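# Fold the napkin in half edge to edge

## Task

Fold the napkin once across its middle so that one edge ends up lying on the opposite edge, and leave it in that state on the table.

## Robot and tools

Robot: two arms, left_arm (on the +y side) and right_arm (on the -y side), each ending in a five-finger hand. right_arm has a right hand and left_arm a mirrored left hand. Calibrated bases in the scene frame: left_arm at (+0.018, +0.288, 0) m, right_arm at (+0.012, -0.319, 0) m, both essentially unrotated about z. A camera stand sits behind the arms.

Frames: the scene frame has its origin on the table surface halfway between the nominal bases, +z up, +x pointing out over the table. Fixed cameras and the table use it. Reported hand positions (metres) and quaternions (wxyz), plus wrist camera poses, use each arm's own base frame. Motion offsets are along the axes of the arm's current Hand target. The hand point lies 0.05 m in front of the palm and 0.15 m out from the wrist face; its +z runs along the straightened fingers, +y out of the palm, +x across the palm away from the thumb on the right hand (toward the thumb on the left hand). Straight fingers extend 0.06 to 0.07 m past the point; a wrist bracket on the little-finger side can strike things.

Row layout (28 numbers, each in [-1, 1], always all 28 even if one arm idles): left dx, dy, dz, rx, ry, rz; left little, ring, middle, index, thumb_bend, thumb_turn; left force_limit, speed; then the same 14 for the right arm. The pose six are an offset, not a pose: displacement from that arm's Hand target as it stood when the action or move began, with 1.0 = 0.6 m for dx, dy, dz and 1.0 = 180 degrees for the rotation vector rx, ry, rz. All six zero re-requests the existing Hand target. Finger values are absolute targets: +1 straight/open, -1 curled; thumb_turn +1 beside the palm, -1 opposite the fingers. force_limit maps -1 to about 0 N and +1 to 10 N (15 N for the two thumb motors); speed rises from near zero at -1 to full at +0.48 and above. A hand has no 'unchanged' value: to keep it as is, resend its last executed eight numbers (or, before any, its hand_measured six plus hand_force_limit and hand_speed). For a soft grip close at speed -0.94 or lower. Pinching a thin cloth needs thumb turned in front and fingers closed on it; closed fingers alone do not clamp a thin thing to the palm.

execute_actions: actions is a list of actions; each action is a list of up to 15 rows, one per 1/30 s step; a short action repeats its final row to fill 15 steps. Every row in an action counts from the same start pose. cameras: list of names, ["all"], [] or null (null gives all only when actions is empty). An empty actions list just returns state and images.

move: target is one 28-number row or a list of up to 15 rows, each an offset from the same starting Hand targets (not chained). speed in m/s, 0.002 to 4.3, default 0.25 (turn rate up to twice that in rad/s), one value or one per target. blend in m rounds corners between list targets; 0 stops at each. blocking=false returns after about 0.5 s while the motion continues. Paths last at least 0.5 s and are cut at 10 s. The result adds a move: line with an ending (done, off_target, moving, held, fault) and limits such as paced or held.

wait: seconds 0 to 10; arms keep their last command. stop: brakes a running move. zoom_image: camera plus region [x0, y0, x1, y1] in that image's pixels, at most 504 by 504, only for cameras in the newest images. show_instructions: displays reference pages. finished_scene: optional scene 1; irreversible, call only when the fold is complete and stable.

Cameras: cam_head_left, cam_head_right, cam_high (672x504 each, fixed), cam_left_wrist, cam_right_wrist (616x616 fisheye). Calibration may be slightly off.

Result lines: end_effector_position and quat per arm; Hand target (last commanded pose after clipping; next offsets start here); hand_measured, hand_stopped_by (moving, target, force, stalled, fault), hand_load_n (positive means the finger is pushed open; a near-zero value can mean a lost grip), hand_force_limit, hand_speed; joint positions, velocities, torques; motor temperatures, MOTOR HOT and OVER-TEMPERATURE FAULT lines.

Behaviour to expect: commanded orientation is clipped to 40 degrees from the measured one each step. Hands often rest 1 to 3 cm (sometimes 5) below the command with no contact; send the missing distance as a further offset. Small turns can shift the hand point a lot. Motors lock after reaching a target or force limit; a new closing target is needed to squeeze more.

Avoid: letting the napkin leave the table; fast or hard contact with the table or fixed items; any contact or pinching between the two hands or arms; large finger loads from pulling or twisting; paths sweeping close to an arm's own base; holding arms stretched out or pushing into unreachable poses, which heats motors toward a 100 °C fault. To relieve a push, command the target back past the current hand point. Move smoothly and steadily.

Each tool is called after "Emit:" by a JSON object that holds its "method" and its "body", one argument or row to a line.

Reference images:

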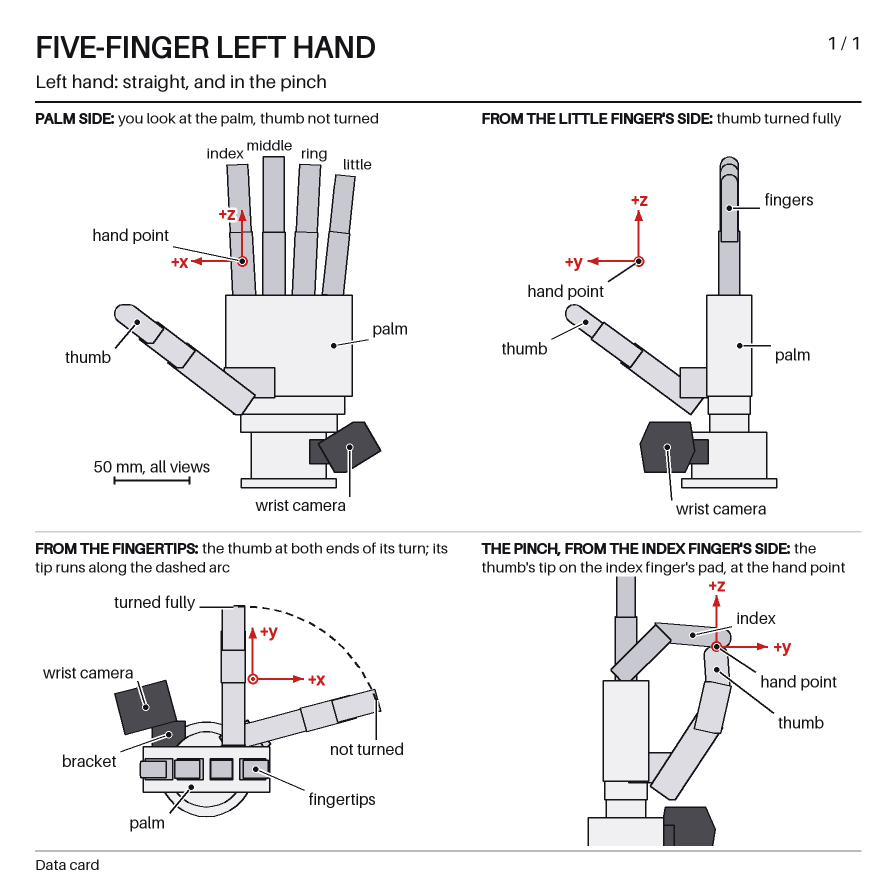

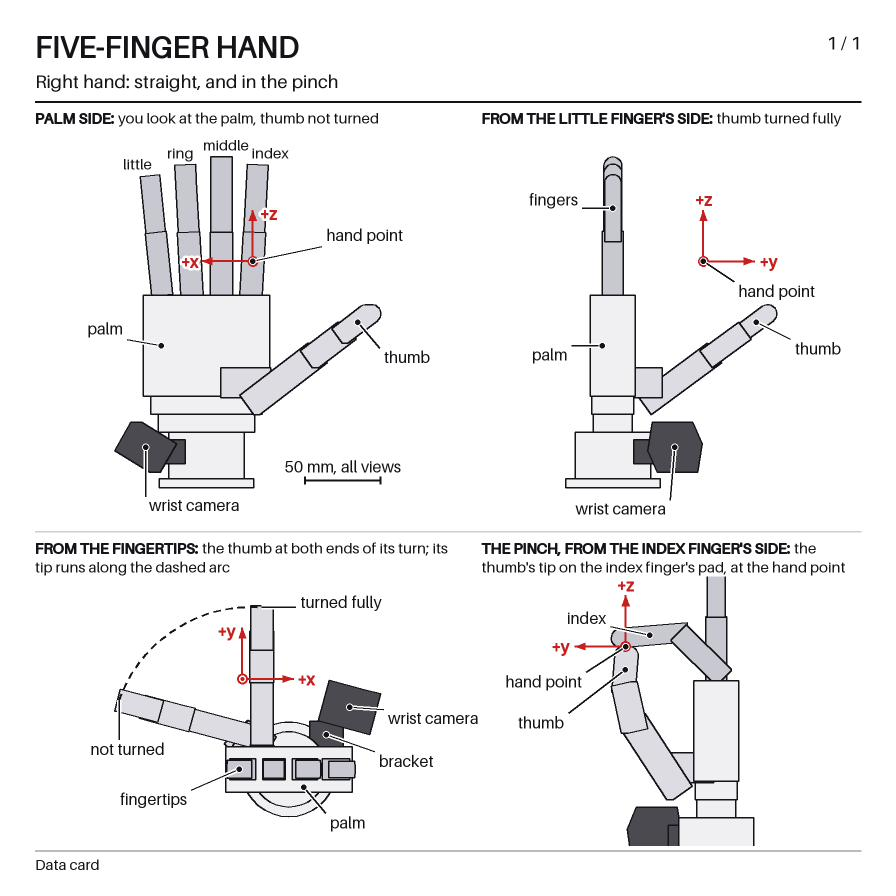

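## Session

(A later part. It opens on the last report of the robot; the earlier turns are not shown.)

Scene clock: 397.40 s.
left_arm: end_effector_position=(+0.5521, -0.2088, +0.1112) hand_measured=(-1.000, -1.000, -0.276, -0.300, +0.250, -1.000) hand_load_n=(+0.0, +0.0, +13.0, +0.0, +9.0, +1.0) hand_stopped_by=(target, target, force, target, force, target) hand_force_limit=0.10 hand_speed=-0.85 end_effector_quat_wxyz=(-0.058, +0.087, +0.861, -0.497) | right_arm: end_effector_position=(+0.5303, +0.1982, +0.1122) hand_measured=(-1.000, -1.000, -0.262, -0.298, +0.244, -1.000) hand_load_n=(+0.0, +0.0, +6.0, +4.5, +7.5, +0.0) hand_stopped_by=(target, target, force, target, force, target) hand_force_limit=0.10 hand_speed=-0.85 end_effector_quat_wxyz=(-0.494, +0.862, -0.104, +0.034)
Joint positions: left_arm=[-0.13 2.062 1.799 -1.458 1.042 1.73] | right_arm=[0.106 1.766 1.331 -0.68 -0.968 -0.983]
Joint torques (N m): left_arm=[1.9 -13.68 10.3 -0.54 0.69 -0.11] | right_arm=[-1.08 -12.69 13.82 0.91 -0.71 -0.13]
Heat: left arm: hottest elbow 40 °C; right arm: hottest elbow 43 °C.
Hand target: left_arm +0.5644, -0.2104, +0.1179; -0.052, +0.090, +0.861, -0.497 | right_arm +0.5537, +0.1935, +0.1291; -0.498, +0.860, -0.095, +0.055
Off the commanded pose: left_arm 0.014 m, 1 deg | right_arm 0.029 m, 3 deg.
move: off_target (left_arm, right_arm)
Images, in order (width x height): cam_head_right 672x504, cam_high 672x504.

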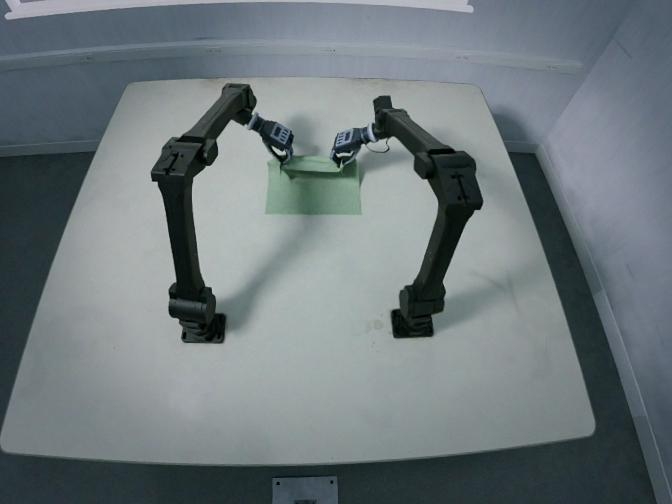

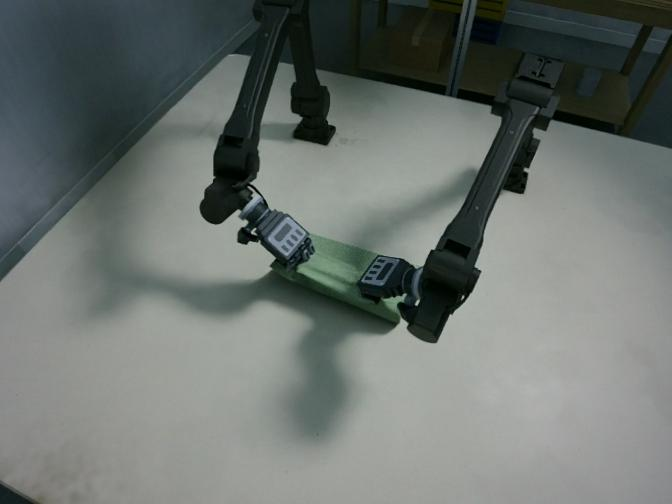

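Emit:
{"method": "move", "body": {
  "target": [
    [0.0727,0.013,0.0312,0,0,0,-1,-1,-0.3,-0.3,0.15,-1,0.1,-0.85,-0.0432,0.0368,-0.0067,0,0,0,-1,-1,-0.3,-0.3,0.15,-1,0.1,-0.85],
    [0.146,0.056,0.0735,0,0,0,-1,-1,-0.3,-0.3,0.15,-1,0.1,-0.85,-0.1167,0.095,0.0095,0,0,0,-1,-1,-0.3,-0.3,0.15,-1,0.1,-0.85],
    [0.2192,0.0843,0.1075,0,0,0,-1,-1,-0.3,-0.3,0.15,-1,0.1,-0.85,-0.1903,0.1385,0.017,0,0,0,-1,-1,-0.3,-0.3,0.15,-1,0.1,-0.85]
  ],
  "speed": 0.08,
  "blend": 0.015,
  "cameras": ["cam_head_right","cam_left_wrist","cam_right_wrist"]
}}

Emit:
{"method": "zoom_image", "body": {
  "camera": "cam_head_right",
  "region": [250, 150, 380, 240]
}}

Scene clock: 401.20 s.
left_arm: end_effector_position=(+0.4302, -0.2122, +0.0377) hand_measured=(-1.000, -1.000, -0.276, -0.300, +0.250, -1.000) hand_load_n=(+0.0, +0.0, +13.0, +0.5, +9.5, +1.0) hand_stopped_by=(target, target, force, target, force, target) hand_force_limit=0.10 hand_speed=-0.85 end_effector_quat_wxyz=(-0.056, +0.091, +0.861, -0.498) | right_arm: end_effector_position=(+0.4345, +0.1861, +0.0470) hand_measured=(-1.000, -1.000, -0.262, -0.298, +0.244, -1.000) hand_load_n=(+0.0, +0.0, +7.0, +4.0, +7.5, +0.5) hand_stopped_by=(target, target, force, target, force, target) hand_force_limit=0.10 hand_speed=-0.85 end_effector_quat_wxyz=(-0.498, +0.860, -0.099, +0.046)
Joint positions: left_arm=[-0.168 1.843 1.24 -1.051 1.048 1.661] | right_arm=[0.101 1.628 0.936 -0.397 -0.97 -0.982]
Joint torques (N m): left_arm=[1.73 -12.51 5.45 0.59 0.65 -0.23] | right_arm=[0.73 -11.16 7.12 1.8 -0.4 -0.01]
Heat: left arm: hottest elbow 40 °C; right arm: hottest elbow 42 °C.
Hand target: left_arm +0.4294, -0.2131, +0.0418; -0.052, +0.090, +0.861, -0.497 | right_arm +0.4351, +0.1869, +0.0518; -0.498, +0.860, -0.095, +0.055
Off the commanded pose: left_arm 0.004 m, 0 deg | right_arm 0.005 m, 1 deg.
move: done
camera_calibration:
cam_left_wrist: T_world_to_cam=[[-0.309734, -0.451513, 0.83678, 0.005205], [-0.781325, 0.622381, 0.0466202, 0.482794], [-0.541846, -0.639357, -0.545551, 0.235699], [0, 0, 0, 1]] pos_world=[0.506543, -0.147436, 0.101723]
cam_right_wrist: T_world_to_cam=[[0.197555, -0.522534, -0.829416, 0.0471173], [-0.895491, -0.440429, 0.0641778, 0.458398], [-0.398834, 0.730055, -0.554933, 0.178981], [0, 0, 0, 1]] pos_world=[0.472566, 0.0958462, 0.108983]
Images, in order (width x height): cam_head_right 672x504, cam_left_wrist 616x616, cam_right_wrist 616x616.

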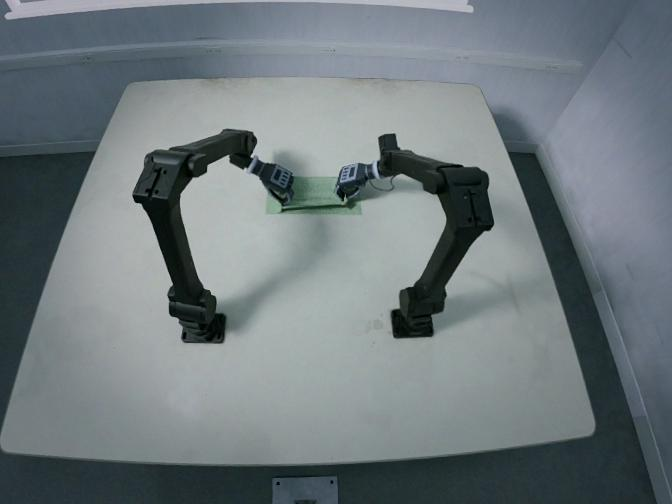

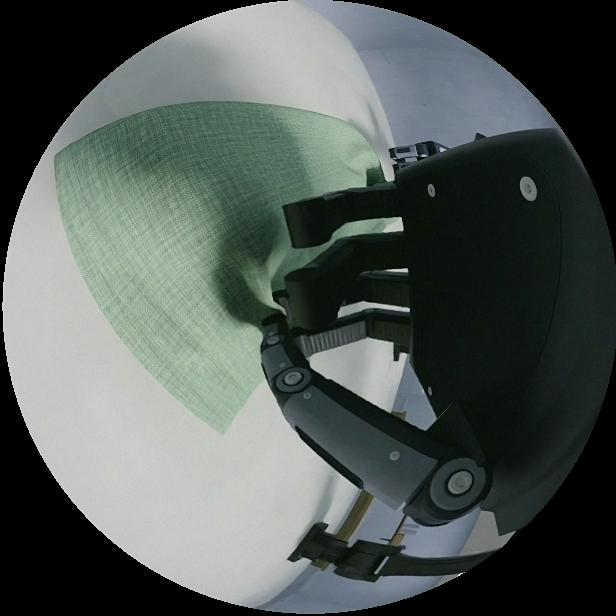

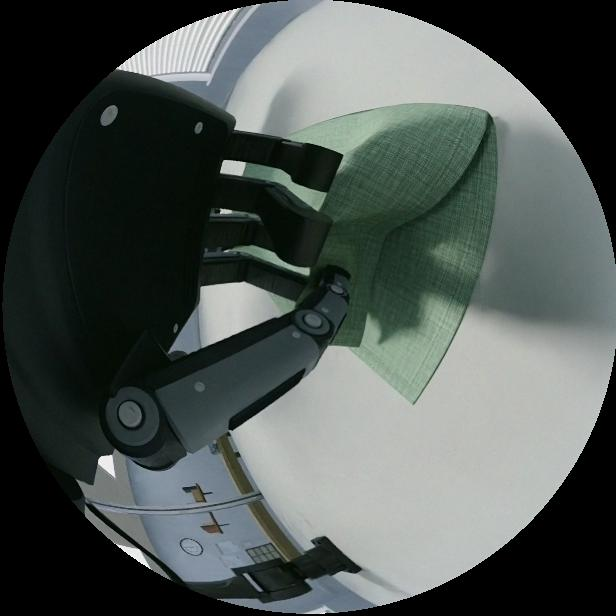

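Scaled by 3.877 from the camera's 672x504 image, which has a finer 960x720 frame.

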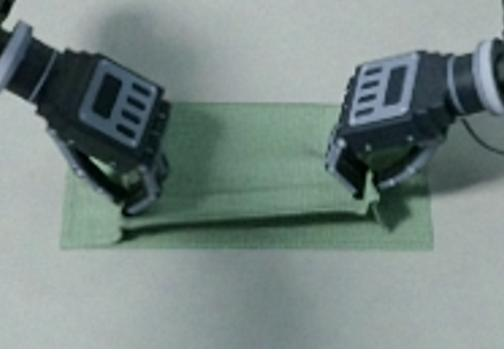

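Emit:
{"method": "move", "body": {
  "target": [0.0033,0.0343,0.0205,0,0,0,-1,-1,-0.3,-0.3,0.15,-1,0.1,-0.85,-0.0206,0.0488,0.0285,0,0,0,-1,-1,-0.3,-0.3,0.15,-1,0.1,-0.85],
  "speed": 0.04,
  "cameras": ["cam_head_right"]
}}

Emit:
{"method": "zoom_image", "body": {
  "camera": "cam_head_right",
  "region": [250, 150, 380, 240]
}}

Emit:
{"method": "zoom_image", "body": {
  "camera": "cam_head_right",
  "region": [258, 185, 314, 225]
}}

Emit:
{"method": "zoom_image", "body": {
  "camera": "cam_head_right",
  "region": [314, 185, 370, 225]
}}

Scene clock: 403.63 s.
left_arm: end_effector_position=(+0.4306, -0.2123, +0.0271) hand_measured=(-1.000, -1.000, -0.276, -0.300, +0.250, -1.000) hand_load_n=(+0.0, +0.0, +13.0, +0.5, +9.5, +1.0) hand_stopped_by=(target, target, force, target, force, target) hand_force_limit=0.10 hand_speed=-0.85 end_effector_quat_wxyz=(-0.043, +0.097, +0.860, -0.499) | right_arm: end_effector_position=(+0.4284, +0.1873, +0.0280) hand_measured=(-1.000, -1.000, -0.262, -0.298, +0.244, -1.000) hand_load_n=(+0.0, +0.0, +6.5, +4.5, +7.0, +0.5) hand_stopped_by=(target, target, force, target, force, target) hand_force_limit=0.10 hand_speed=-0.85 end_effector_quat_wxyz=(-0.501, +0.858, -0.092, +0.063)
Joint positions: left_arm=[-0.168 1.845 1.212 -0.992 1.048 1.659] | right_arm=[0.105 1.636 0.872 -0.275 -0.967 -0.967]
Joint torques (N m): left_arm=[1.73 -9.93 5.57 0.62 0.64 -0.19] | right_arm=[0.97 -8.59 6.41 2 -0.36 0]
Heat: left arm: hottest elbow 40 °C; right arm: hottest elbow 42 °C.
Hand target: left_arm +0.4274, -0.2131, +0.0179; -0.052, +0.090, +0.861, -0.497 | right_arm +0.4231, +0.1899, +0.0181; -0.498, +0.860, -0.095, +0.055
Off the commanded pose: left_arm 0.010 m, 1 deg | right_arm 0.012 m, 1 deg.
move: off_target (right_arm)
Images, in order (width x height): cam_head_right 672x504.

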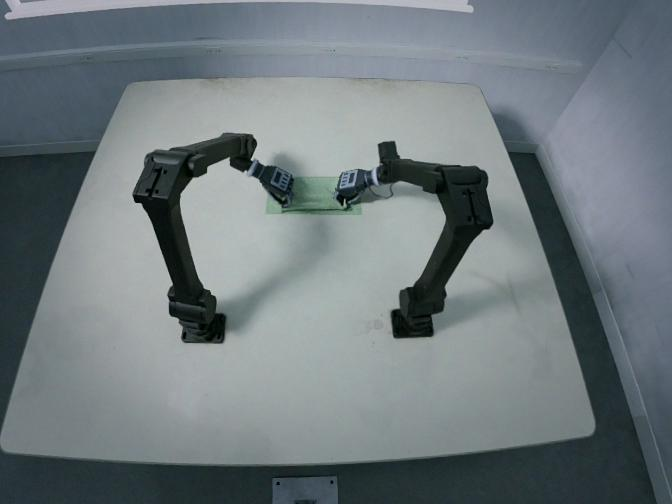

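Scaled by 3.877 from the camera's 672x504 image, which has a finer 960x720 frame.

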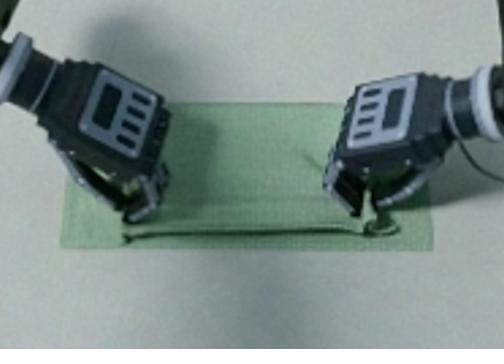

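Scaled by 9.000 from the camera's 672x504 image, which has a finer 960x720 frame.

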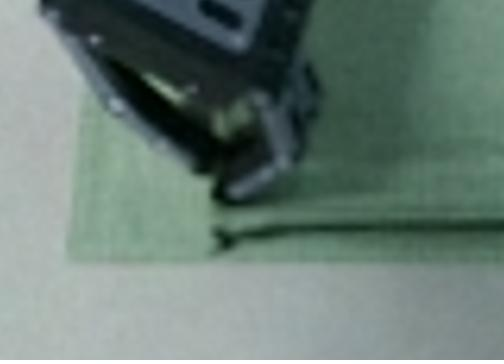

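Scaled by 9.000 from the camera's 672x504 image, which has a finer 960x720 frame.

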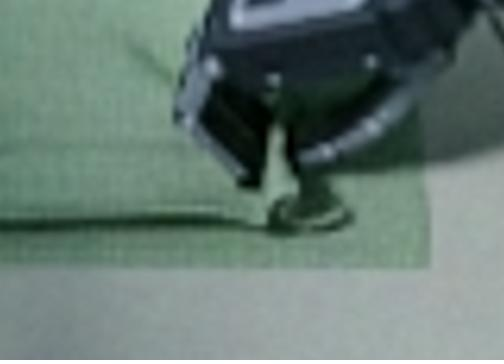

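Emit:
{"method": "move", "body": {
  "target": [
    [0,-0.0216,-0.0125,0,0,0,-1,-1,-0.3,-0.3,0.15,-1,0.1,-0.85,0,-0.0216,-0.0125,0,0,0,-1,-1,-0.3,-0.3,0.15,-1,0.1,-0.85],
    [0.0052,-0.0094,-0.0337,0,0,0,-1,-1,-0.3,-0.3,0.15,-1,0.1,-0.85,-0.0055,-0.0337,0.0087,0,0,0,-1,-1,-0.3,-0.3,0.15,-1,0.1,-0.85],
    [0.0052,0.029,-0.0116,0,0,0,-1,-1,-0.3,-0.3,0.15,-1,0.1,-0.85,-0.0055,0.0049,0.0308,0,0,0,-1,-1,-0.3,-0.3,0.15,-1,0.1,-0.85]
  ],
  "speed": 0.04,
  "cameras": ["cam_head_right"]
}}

Emit:
{"method": "zoom_image", "body": {
  "camera": "cam_head_right",
  "region": [258, 185, 314, 225]
}}

Emit:
{"method": "zoom_image", "body": {
  "camera": "cam_head_right",
  "region": [314, 185, 370, 225]
}}

Scene clock: 407.40 s.
left_arm: end_effector_position=(+0.4276, -0.2032, +0.0201) hand_measured=(-1.000, -1.000, -0.276, -0.300, +0.250, -1.000) hand_load_n=(+0.0, +0.0, +12.0, +0.5, +9.5, +1.0) hand_stopped_by=(target, target, force, target, force, target) hand_force_limit=0.10 hand_speed=-0.85 end_effector_quat_wxyz=(-0.051, +0.091, +0.860, -0.500) | right_arm: end_effector_position=(+0.4300, +0.2040, +0.0232) hand_measured=(-1.000, -1.000, -0.262, -0.298, +0.244, -1.000) hand_load_n=(+0.0, +0.0, +5.5, +4.0, +8.0, +0.5) hand_stopped_by=(target, target, force, target, force, target) hand_force_limit=0.10 hand_speed=-0.85 end_effector_quat_wxyz=(-0.504, +0.856, -0.092, +0.064)
Joint positions: left_arm=[-0.149 1.862 1.211 -1.022 1.051 1.692] | right_arm=[0.142 1.651 0.864 -0.198 -0.952 -0.907]
Joint torques (N m): left_arm=[2.67 -10.11 5.26 0.77 0.47 0.07] | right_arm=[0.5 -8.29 5.86 2.06 -0.2 -0.09]
Heat: left arm: hottest elbow 40 °C; right arm: hottest elbow 41 °C.
Hand target: left_arm +0.4275, -0.1980, +0.0064; -0.052, +0.090, +0.861, -0.497 | right_arm +0.4230, +0.2048, +0.0062; -0.498, +0.860, -0.095, +0.055
Off the commanded pose: left_arm 0.015 m, 0 deg | right_arm 0.018 m, 1 deg.
move: off_target (left_arm, right_arm)
Images, in order (width x height): cam_head_right 672x504.

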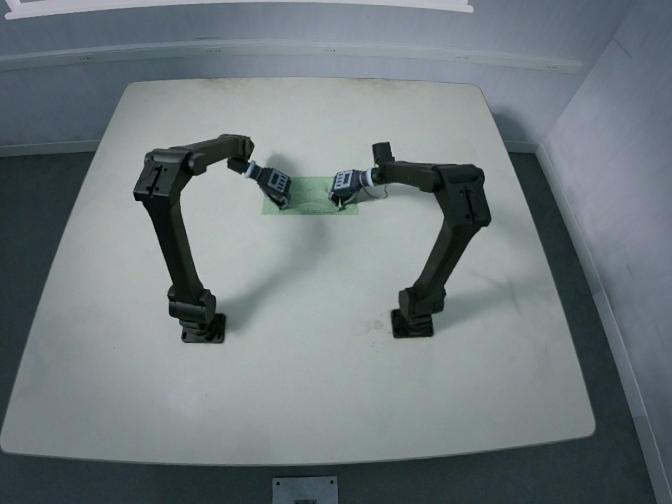

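Scaled by 9.000 from the camera's 672x504 image, which has a finer 960x720 frame.

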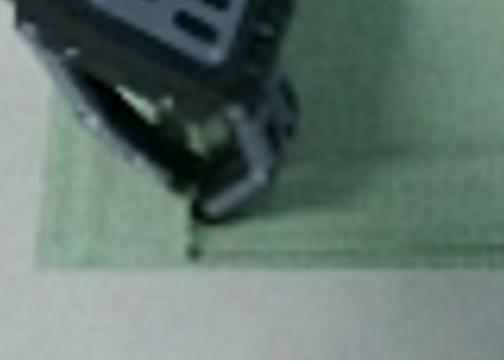

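Scaled by 9.000 from the camera's 672x504 image, which has a finer 960x720 frame.

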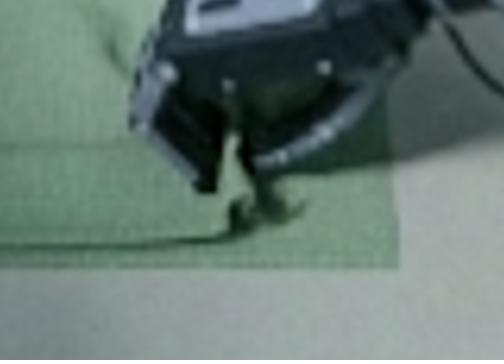

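Emit:
{"method": "move", "body": {
  "target": [
    [0,-0.0794,-0.0457,0,0,0,-1,-1,-0.3,-0.3,0.15,-1,0.1,-0.85,0,-0.0794,-0.0457,0,0,0,-1,-1,-0.3,-0.3,0.15,-1,0.1,-0.85],
    [0.0055,-0.0672,-0.0669,0,0,0,-1,-1,-0.3,-0.3,0.15,-1,0.1,-0.85,-0.012,-0.0908,-0.0258,0,0,0,-1,-1,-0.3,-0.3,0.15,-1,0.1,-0.85]
  ],
  "speed": 0.06,
  "cameras": ["cam_head_right"]
}}

Emit:
{"method": "zoom_image", "body": {
  "camera": "cam_head_right",
  "region": [250, 150, 380, 240]
}}

Scene clock: 410.67 s.
left_arm: end_effector_position=(+0.4092, -0.1857, +0.0478) hand_measured=(-1.000, -1.000, -0.276, -0.300, +0.250, -1.000) hand_load_n=(+0.0, +0.0, +13.0, +0.5, +9.5, +1.0) hand_stopped_by=(target, target, force, target, force, target) hand_force_limit=0.10 hand_speed=-0.85 end_effector_quat_wxyz=(-0.072, +0.079, +0.860, -0.499) | right_arm: end_effector_position=(+0.4062, +0.2159, +0.0474) hand_measured=(-1.000, -1.000, -0.262, -0.298, +0.244, -1.000) hand_load_n=(+0.0, +0.0, +6.5, +4.0, +7.5, +0.5) hand_stopped_by=(target, target, force, target, force, target) hand_force_limit=0.10 hand_speed=-0.85 end_effector_quat_wxyz=(-0.493, +0.863, -0.106, +0.036)
Joint positions: left_arm=[-0.119 1.81 1.211 -1.172 1.044 1.75] | right_arm=[0.181 1.574 0.864 -0.308 -0.927 -0.865]
Joint torques (N m): left_arm=[2.55 -11.4 8.79 -0.46 0.52 0.06] | right_arm=[0.73 -11.05 9.5 1.98 -0.38 0.01]
Heat: left arm: hottest elbow 39 °C; right arm: hottest elbow 41 °C.
Hand target: left_arm +0.4273, -0.1831, +0.0614; -0.052, +0.090, +0.861, -0.497 | right_arm +0.4190, +0.2198, +0.0613; -0.498, +0.860, -0.095, +0.055
Off the commanded pose: left_arm 0.023 m, 3 deg | right_arm 0.019 m, 3 deg.
move: off_target (left_arm, right_arm)
Images, in order (width x height): cam_head_right 672x504.

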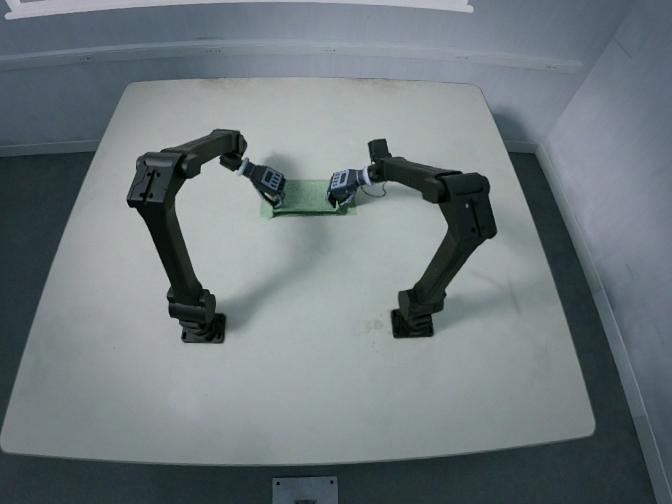

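Scaled by 3.877 from the camera's 672x504 image, which has a finer 960x720 frame.

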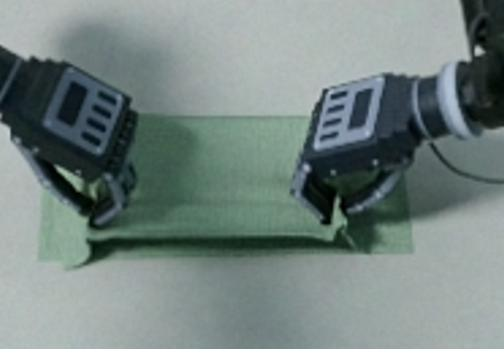

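Emit:
{"method": "move", "body": {
  "target": [0.0188,0.0813,0.0567,0,0,0,-1,-1,-0.3,-0.3,0.15,-1,0.1,-0.85,-0.0095,0.0895,0.0425,0,0,0,-1,-1,-0.3,-0.3,0.15,-1,0.1,-0.85],
  "speed": 0.05,
  "cameras": ["cam_head_right"]
}}

Emit:
{"method": "zoom_image", "body": {
  "camera": "cam_head_right",
  "region": [258, 185, 314, 225]
}}

Emit:
{"method": "zoom_image", "body": {
  "camera": "cam_head_right",
  "region": [314, 185, 370, 225]
}}

Scene clock: 413.13 s.
left_arm: end_effector_position=(+0.4178, -0.1879, +0.0189) hand_measured=(-1.000, -1.000, -0.276, -0.300, +0.250, -1.000) hand_load_n=(+0.0, +0.0, +11.0, +0.0, +9.5, +1.0) hand_stopped_by=(target, target, force, target, force, target) hand_force_limit=0.10 hand_speed=-0.85 end_effector_quat_wxyz=(-0.047, +0.092, +0.859, -0.502) | right_arm: end_effector_position=(+0.4187, +0.2196, +0.0224) hand_measured=(-1.000, -1.000, -0.262, -0.298, +0.244, -1.000) hand_load_n=(+0.0, +0.0, +4.0, +4.5, +7.5, +0.5) hand_stopped_by=(target, target, force, target, force, target) hand_force_limit=0.10 hand_speed=-0.85 end_effector_quat_wxyz=(-0.506, +0.855, -0.086, +0.065)
Joint positions: left_arm=[-0.119 1.843 1.175 -1.045 1.051 1.747] | right_arm=[0.181 1.634 0.829 -0.135 -0.937 -0.862]
Joint torques (N m): left_arm=[2.02 -9 4.82 0.99 0.34 -0.07] | right_arm=[0.62 -7.3 5.71 2 -0.09 -0.06]
Heat: left arm: hottest elbow 39 °C; right arm: hottest elbow 41 °C.
Hand target: left_arm +0.4150, -0.1857, +0.0021; -0.052, +0.090, +0.861, -0.497 | right_arm +0.4124, +0.2165, +0.0019; -0.498, +0.860, -0.095, +0.055
Off the commanded pose: left_arm 0.017 m, 1 deg | right_arm 0.022 m, 2 deg.
move: off_target (left_arm, right_arm)
Images, in order (width x height): cam_head_right 672x504.

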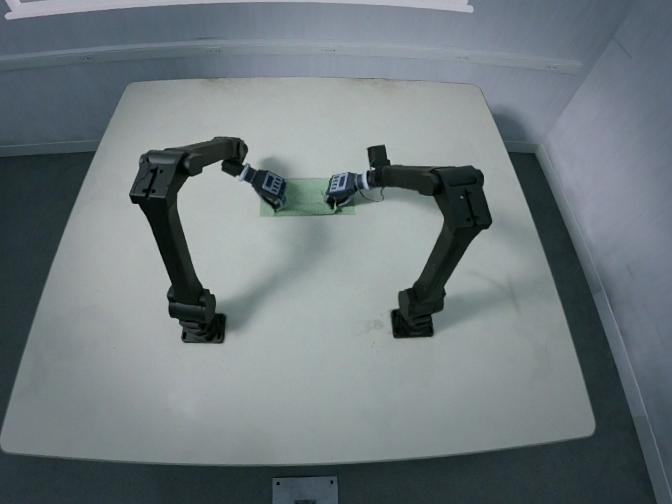

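Scaled by 9.000 from the camera's 672x504 image, which has a finer 960x720 frame.

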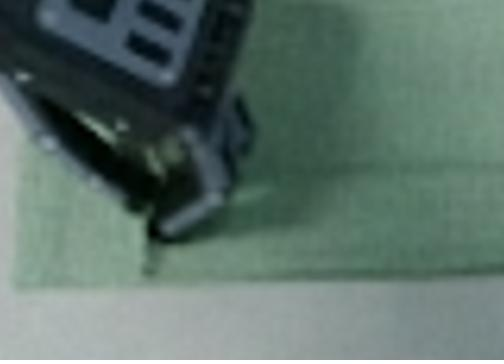

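Scaled by 9.000 from the camera's 672x504 image, which has a finer 960x720 frame.

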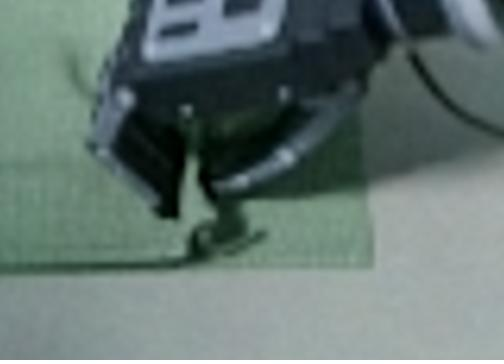

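Emit:
{"method": "wait", "body": {
  "seconds": 0.1,
  "cameras": ["cam_head_right","cam_high"]
}}

Scene clock: 413.97 s.
left_arm: end_effector_position=(+0.4178, -0.1879, +0.0189) hand_measured=(-1.000, -1.000, -0.276, -0.300, +0.250, -1.000) hand_load_n=(+0.0, +0.0, +11.0, +0.5, +9.5, +1.0) hand_stopped_by=(target, target, force, target, force, target) hand_force_limit=0.10 hand_speed=-0.85 end_effector_quat_wxyz=(-0.047, +0.091, +0.859, -0.502) | right_arm: end_effector_position=(+0.4188, +0.2196, +0.0224) hand_measured=(-1.000, -1.000, -0.262, -0.298, +0.244, -1.000) hand_load_n=(+0.0, +0.0, +4.5, +4.0, +8.0, +0.5) hand_stopped_by=(target, target, force, target, force, target) hand_force_limit=0.10 hand_speed=-0.85 end_effector_quat_wxyz=(-0.506, +0.855, -0.086, +0.065)
Joint positions: left_arm=[-0.119 1.843 1.175 -1.044 1.051 1.747] | right_arm=[0.181 1.634 0.829 -0.134 -0.937 -0.862]
Joint torques (N m): left_arm=[2.02 -9.05 4.83 1.01 0.33 -0.05] | right_arm=[0.15 -7.12 5.63 2.13 -0.02 -0.08]
Heat: left arm: hottest elbow 39 °C; right arm: hottest elbow 41 °C.
Hand target: left_arm +0.4151, -0.1857, +0.0020; -0.052, +0.090, +0.861, -0.497 | right_arm +0.4125, +0.2165, +0.0019; -0.498, +0.860, -0.095, +0.055
Off the commanded pose: left_arm 0.017 m, 1 deg | right_arm 0.022 m, 2 deg.
wait: 0.10 s; at rest from the start
Images, in order (width x height): cam_head_right 672x504, cam_high 672x504.

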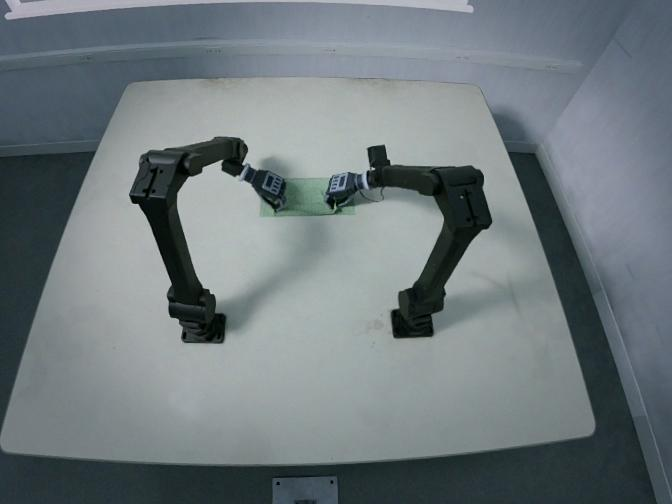

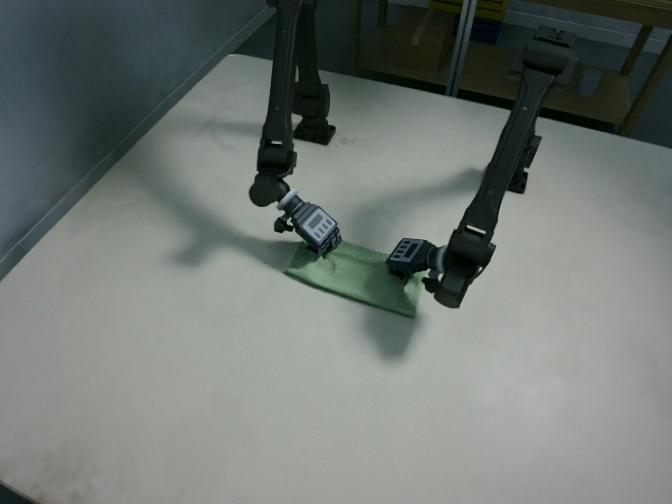

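Emit:
{"method": "zoom_image", "body": {
  "camera": "cam_head_right",
  "region": [250, 160, 370, 250]
}}

Emit:
{"method": "zoom_image", "body": {
  "camera": "cam_high",
  "region": [270, 200, 430, 330]
}}

Scaled by 4.200 from the camera's 672x504 image, which has a finer 960x720 frame.

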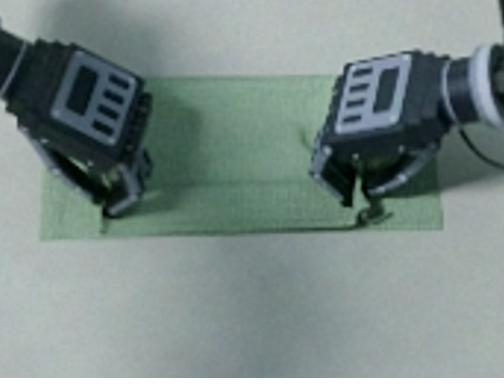

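Scaled by 3.150 from the camera's 672x504 image, which has a finer 960x720 frame.

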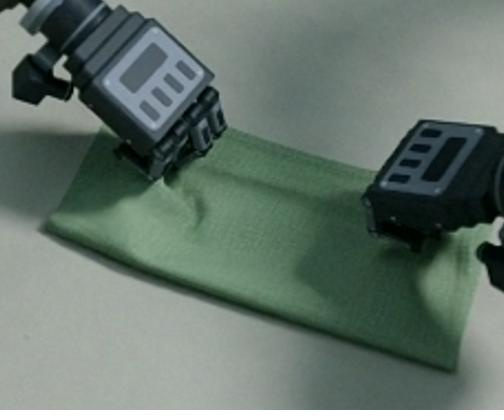

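Emit:
{"method": "move", "body": {
  "target": [0,0,0,0,0,0,-1,-1,-0.3,-0.3,0.15,-1,0.1,-0.85, 0,0,0,0,0,0,-1,-1,-0.1,-0.1,0.38,-1,0.1,-0.85],
  "cameras": ["cam_head_right","cam_high"]
}}

Emit:
{"method": "zoom_image", "body": {
  "camera": "cam_head_right",
  "region": [250, 160, 370, 250]
}}

Scene clock: 415.63 s.
left_arm: end_effector_position=(+0.4178, -0.1879, +0.0189) hand_measured=(-1.000, -1.000, -0.276, -0.300, +0.250, -1.000) hand_load_n=(+0.0, +0.0, +11.0, +0.0, +9.5, +1.5) hand_stopped_by=(target, target, force, target, force, target) hand_force_limit=0.10 hand_speed=-0.85 end_effector_quat_wxyz=(-0.047, +0.091, +0.859, -0.502) | right_arm: end_effector_position=(+0.4201, +0.2202, +0.0248) hand_measured=(-1.000, -1.000, -0.102, -0.100, +0.380, -1.000) hand_load_n=(+0.0, +0.0, -7.5, +0.0, +0.0, +0.0) hand_stopped_by=(target, target, target, target, target, target) hand_force_limit=0.10 hand_speed=-0.85 end_effector_quat_wxyz=(-0.511, +0.853, -0.084, +0.067)
Joint positions: left_arm=[-0.119 1.843 1.175 -1.044 1.051 1.747] | right_arm=[0.179 1.632 0.829 -0.126 -0.945 -0.859]
Joint torques (N m): left_arm=[1.85 -9.05 4.77 1.01 0.33 -0.04] | right_arm=[0.32 -7.24 5.78 1.81 0.28 -0.13]
Heat: left arm: hottest elbow 39 °C; right arm: hottest elbow 41 °C.
Hand target: left_arm +0.4151, -0.1857, +0.0020; -0.052, +0.090, +0.861, -0.497 | right_arm +0.4125, +0.2165, +0.0020; -0.498, +0.860, -0.095, +0.055
Off the commanded pose: left_arm 0.017 m, 1 deg | right_arm 0.024 m, 2 deg.
move: off_target (left_arm, right_arm)
Images, in order (width x height): cam_head_right 672x504, cam_high 672x504.

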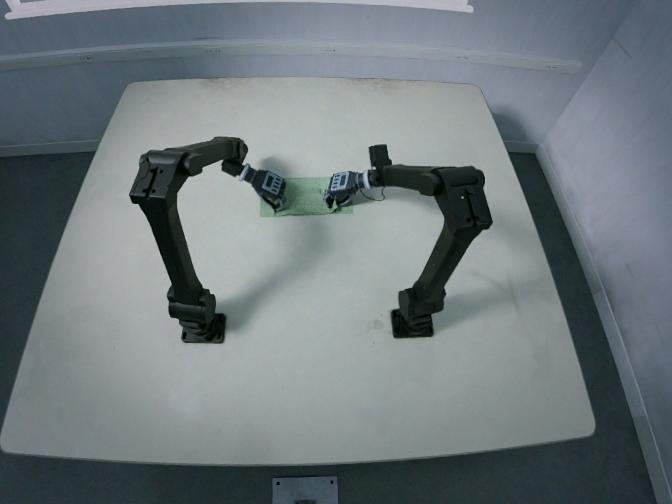

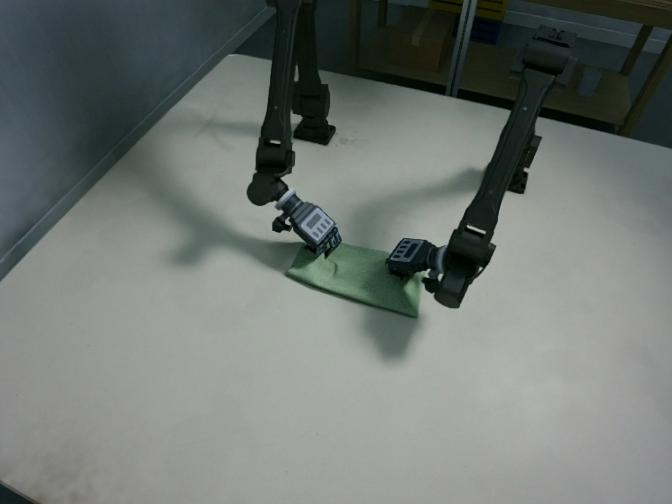

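Scaled by 4.200 from the camera's 672x504 image, which has a finer 960x720 frame.

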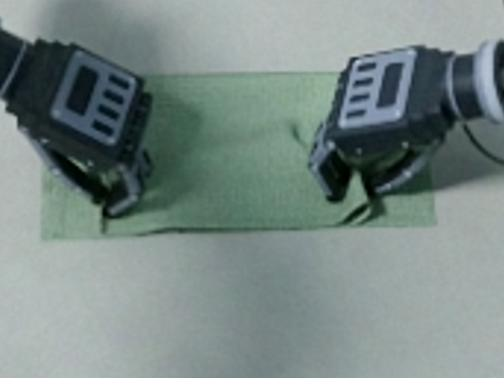

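Emit:
{"method": "move", "body": {
  "target": [0,0,0,0,0,0,-1,-1,-0.3,-0.3,0.15,-1,0.1,-0.85, 0,0,0,0,0,0,-1,-1,0.2,0.2,0.7,-1,0.1,-0.85],
  "cameras": ["cam_head_right","cam_high"]
}}

Emit:
{"method": "zoom_image", "body": {
  "camera": "cam_head_right",
  "region": [250, 160, 370, 250]
}}

Emit:
{"method": "zoom_image", "body": {
  "camera": "cam_high",
  "region": [270, 200, 430, 330]
}}

Scene clock: 417.70 s.
left_arm: end_effector_position=(+0.4178, -0.1879, +0.0189) hand_measured=(-1.000, -1.000, -0.276, -0.300, +0.250, -1.000) hand_load_n=(+0.0, +0.0, +11.0, +0.0, +9.5, +1.5) hand_stopped_by=(target, target, force, target, force, target) hand_force_limit=0.10 hand_speed=-0.85 end_effector_quat_wxyz=(-0.047, +0.091, +0.859, -0.502) | right_arm: end_effector_position=(+0.4232, +0.2219, +0.0278) hand_measured=(-1.000, -1.000, +0.200, +0.200, +0.694, -1.000) hand_load_n=(+0.0, +0.0, +0.0, +0.0, -7.0, -2.0) hand_stopped_by=(target, target, target, target, target, target) hand_force_limit=0.10 hand_speed=-0.85 end_effector_quat_wxyz=(-0.514, +0.851, -0.078, +0.074)
Joint positions: left_arm=[-0.119 1.843 1.175 -1.044 1.051 1.747] | right_arm=[0.18 1.629 0.829 -0.108 -0.949 -0.859]
Joint torques (N m): left_arm=[2.08 -8.94 4.75 1.02 0.34 -0.05] | right_arm=[0.09 -7.12 5.87 1.03 0.44 -0.14]
Heat: left arm: hottest elbow 39 °C; right arm: hottest elbow 41 °C.
Hand target: left_arm +0.4151, -0.1857, +0.0020; -0.052, +0.090, +0.861, -0.497 | right_arm +0.4125, +0.2164, +0.0020; -0.498, +0.860, -0.095, +0.055
Off the commanded pose: left_arm 0.017 m, 1 deg | right_arm 0.029 m, 4 deg.
move: off_target (left_arm, right_arm)
Images, in order (width x height): cam_head_right 672x504, cam_high 672x504.

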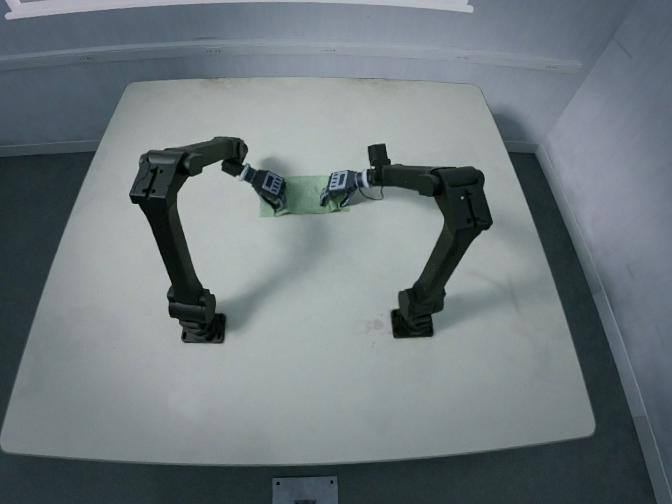

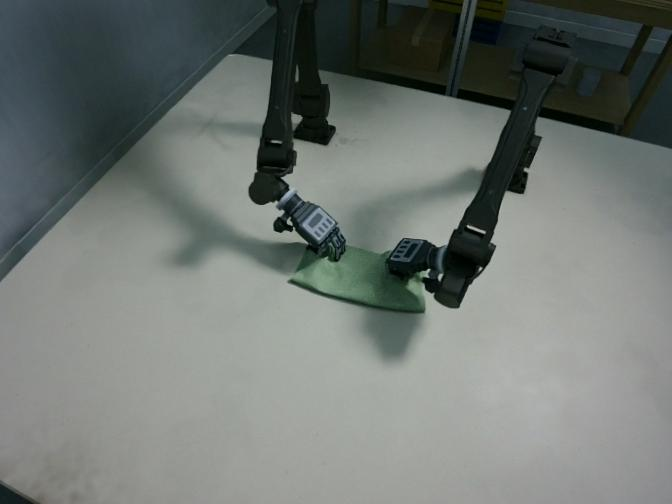

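Scaled by 4.200 from the camera's 672x504 image, which has a finer 960x720 frame.

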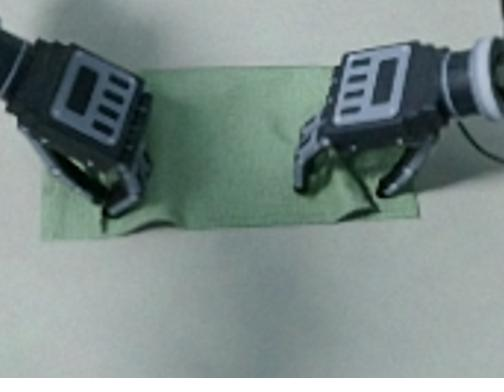

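Scaled by 3.150 from the camera's 672x504 image, which has a finer 960x720 frame.

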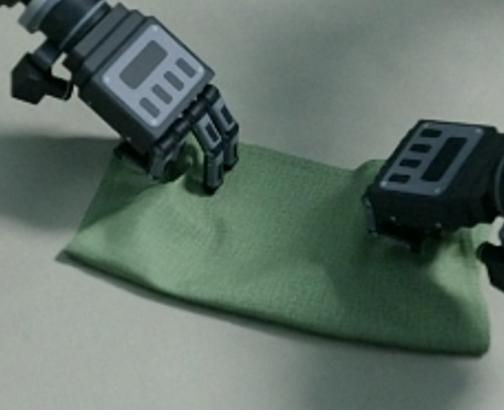

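Emit:
{"method": "move", "body": {
  "target": [0,0,0,0,0,0,-1,-1,-0.3,-0.3,0.15,-1,0.1,-0.85, 0.03,-0.1126,-0.065,0,0,0,-1,-1,0.2,0.2,0.7,-1,0.1,-0.85],
  "cameras": ["cam_head_right","cam_high"],
  "speed": 0.08
}}

Emit:
{"method": "zoom_image", "body": {
  "camera": "cam_head_right",
  "region": [250, 160, 370, 250]
}}

Emit:
{"method": "zoom_image", "body": {
  "camera": "cam_high",
  "region": [270, 200, 430, 330]
}}

Scene clock: 419.73 s.
left_arm: end_effector_position=(+0.4178, -0.1879, +0.0189) hand_measured=(-1.000, -1.000, -0.276, -0.300, +0.250, -1.000) hand_load_n=(+0.0, +0.0, +11.0, +0.0, +10.0, +1.0) hand_stopped_by=(target, target, force, target, force, target) hand_force_limit=0.10 hand_speed=-0.85 end_effector_quat_wxyz=(-0.047, +0.091, +0.859, -0.502) | right_arm: end_effector_position=(+0.4059, +0.2135, +0.0592) hand_measured=(-1.000, -1.000, +0.200, +0.200, +0.696, -1.000) hand_load_n=(+0.0, +0.0, +0.0, +0.5, +0.0, +0.0) hand_stopped_by=(target, target, target, target, target, target) hand_force_limit=0.10 hand_speed=-0.85 end_effector_quat_wxyz=(-0.492, +0.864, -0.106, +0.030)
Joint positions: left_arm=[-0.119 1.843 1.175 -1.044 1.051 1.747] | right_arm=[0.175 1.557 0.887 -0.372 -0.933 -0.881]
Joint torques (N m): left_arm=[2.02 -9.11 4.78 1.02 0.33 -0.04] | right_arm=[-0.85 -9.99 12.23 1.1 -0.68 -0.11]
Heat: left arm: hottest elbow 39 °C; right arm: hottest elbow 41 °C.
Hand target: left_arm +0.4151, -0.1857, +0.0020; -0.052, +0.090, +0.861, -0.497 | right_arm +0.4300, +0.2123, +0.0799; -0.498, +0.860, -0.095, +0.055
Off the commanded pose: left_arm 0.017 m, 1 deg | right_arm 0.032 m, 3 deg.
move: off_target (left_arm, right_arm)
Images, in order (width x height): cam_head_right 672x504, cam_high 672x504.

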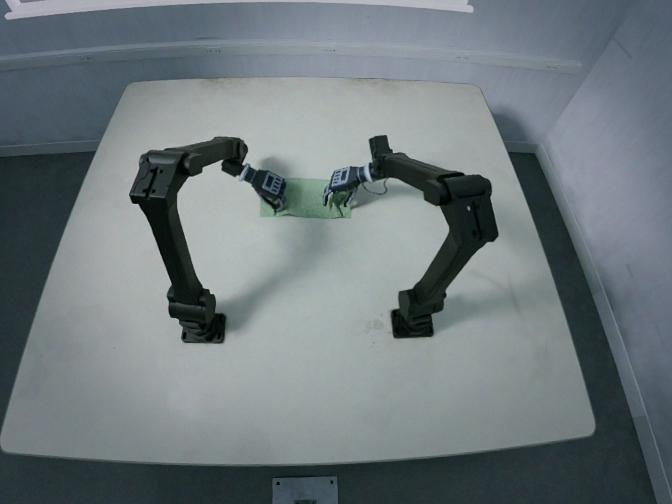

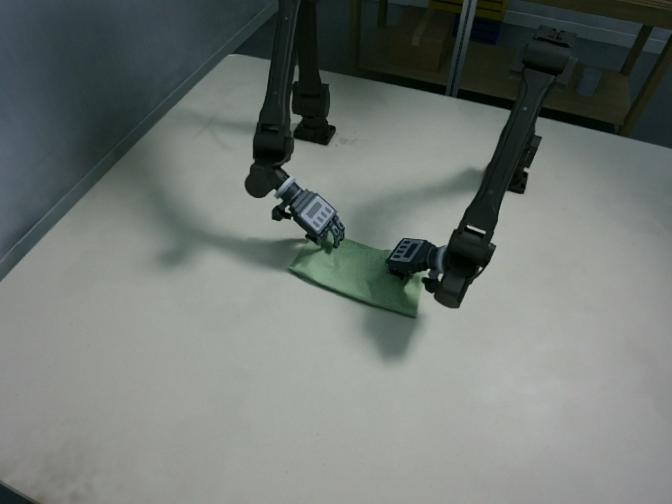

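Scaled by 4.200 from the camera's 672x504 image, which has a finer 960x720 frame.

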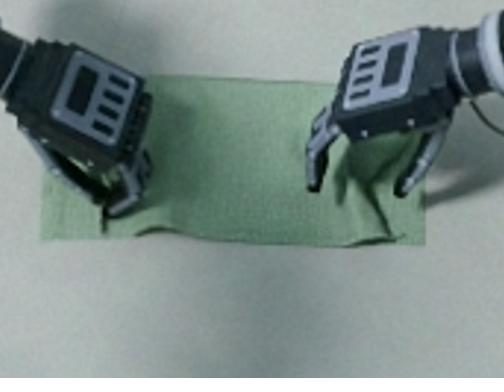

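Scaled by 3.150 from the camera's 672x504 image, which has a finer 960x720 frame.

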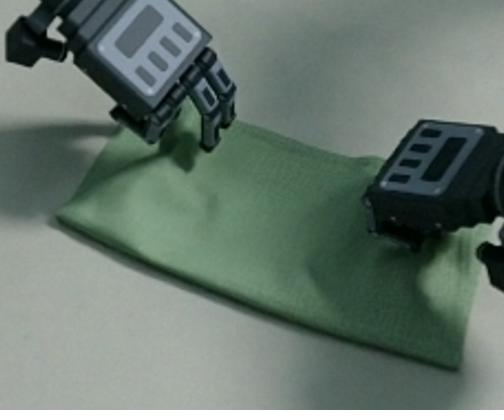

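Emit:
{"method": "move", "body": {
  "target": [0,0,0,0,0,0,-1,-1,-0.3,-0.3,0.15,-1,0.1,-0.85, 0.0,-0.12,-0.2,0,0,0,-1,-1,0.2,0.2,0.7,-1,0.1,-0.85],
  "cameras": ["cam_head_right","cam_high"],
  "speed": 0.2
}}

Emit:
{"method": "zoom_image", "body": {
  "camera": "cam_head_right",
  "region": [250, 160, 370, 250]
}}

Emit:
{"method": "zoom_image", "body": {
  "camera": "cam_high",
  "region": [270, 200, 430, 330]
}}

Scene clock: 421.73 s.
left_arm: end_effector_position=(+0.4178, -0.1879, +0.0189) hand_measured=(-1.000, -1.000, -0.276, -0.300, +0.250, -1.000) hand_load_n=(+0.0, +0.0, +11.5, +0.0, +9.5, +1.0) hand_stopped_by=(target, target, force, target, force, target) hand_force_limit=0.10 hand_speed=-0.85 end_effector_quat_wxyz=(-0.047, +0.091, +0.859, -0.502) | right_arm: end_effector_position=(+0.3939, +0.1490, +0.1790) hand_measured=(-1.000, -1.000, +0.200, +0.200, +0.696, -1.000) hand_load_n=(+0.0, +0.0, +0.0, +0.0, +0.0, +0.0) hand_stopped_by=(target, target, target, target, target, target) hand_force_limit=0.10 hand_speed=-0.85 end_effector_quat_wxyz=(-0.494, +0.862, -0.108, +0.029)
Joint positions: left_arm=[-0.119 1.843 1.175 -1.044 1.051 1.747] | right_arm=[0.02 1.377 1.065 -0.93 -1.002 -1.121]
Joint torques (N m): left_arm=[2.26 -9.11 4.78 0.98 0.34 -0.04] | right_arm=[-0.56 -8.47 14.27 0.83 -0.84 -0.14]
Heat: left arm: hottest elbow 39 °C; right arm: hottest elbow 41 °C.
Hand target: left_arm +0.4151, -0.1857, +0.0020; -0.052, +0.090, +0.861, -0.497 | right_arm +0.4151, +0.1457, +0.2022; -0.498, +0.860, -0.095, +0.055
Off the commanded pose: left_arm 0.017 m, 1 deg | right_arm 0.032 m, 3 deg.
move: off_target (left_arm, right_arm)
Images, in order (width x height): cam_head_right 672x504, cam_high 672x504.

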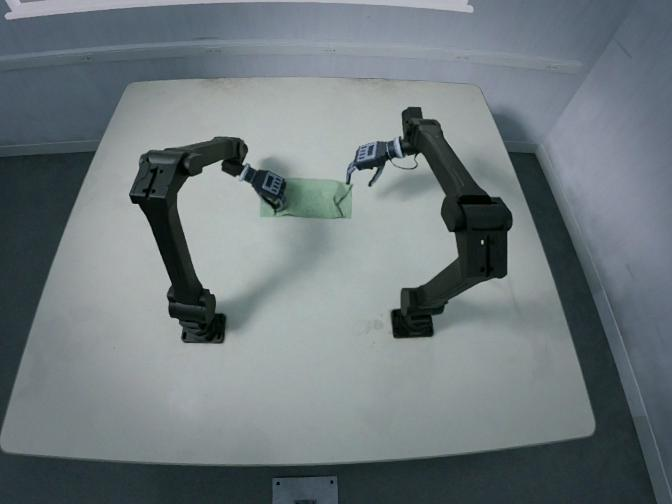

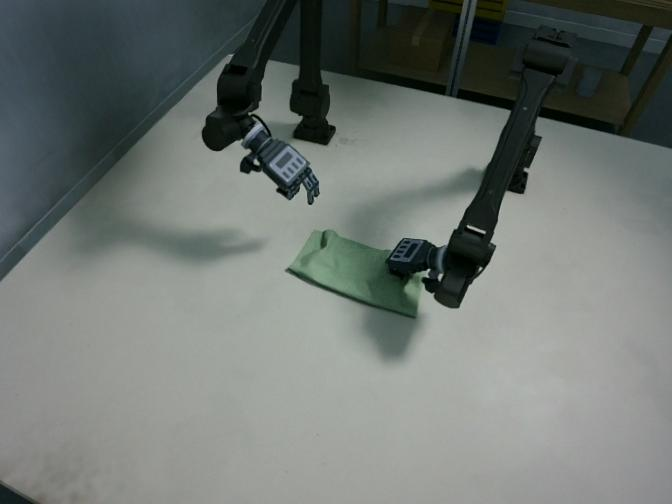

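Scaled by 4.200 from the camera's 672x504 image, which has a finer 960x720 frame.

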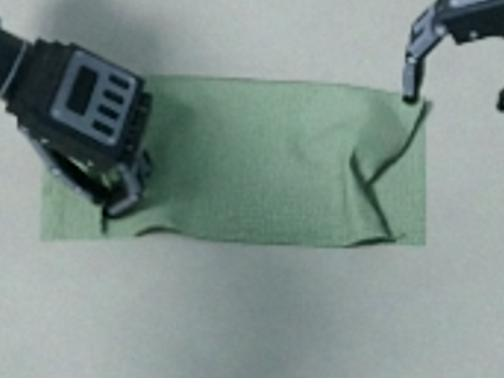

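Scaled by 3.150 from the camera's 672x504 image, which has a finer 960x720 frame.

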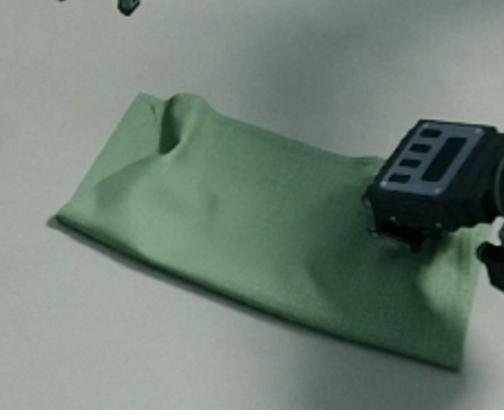

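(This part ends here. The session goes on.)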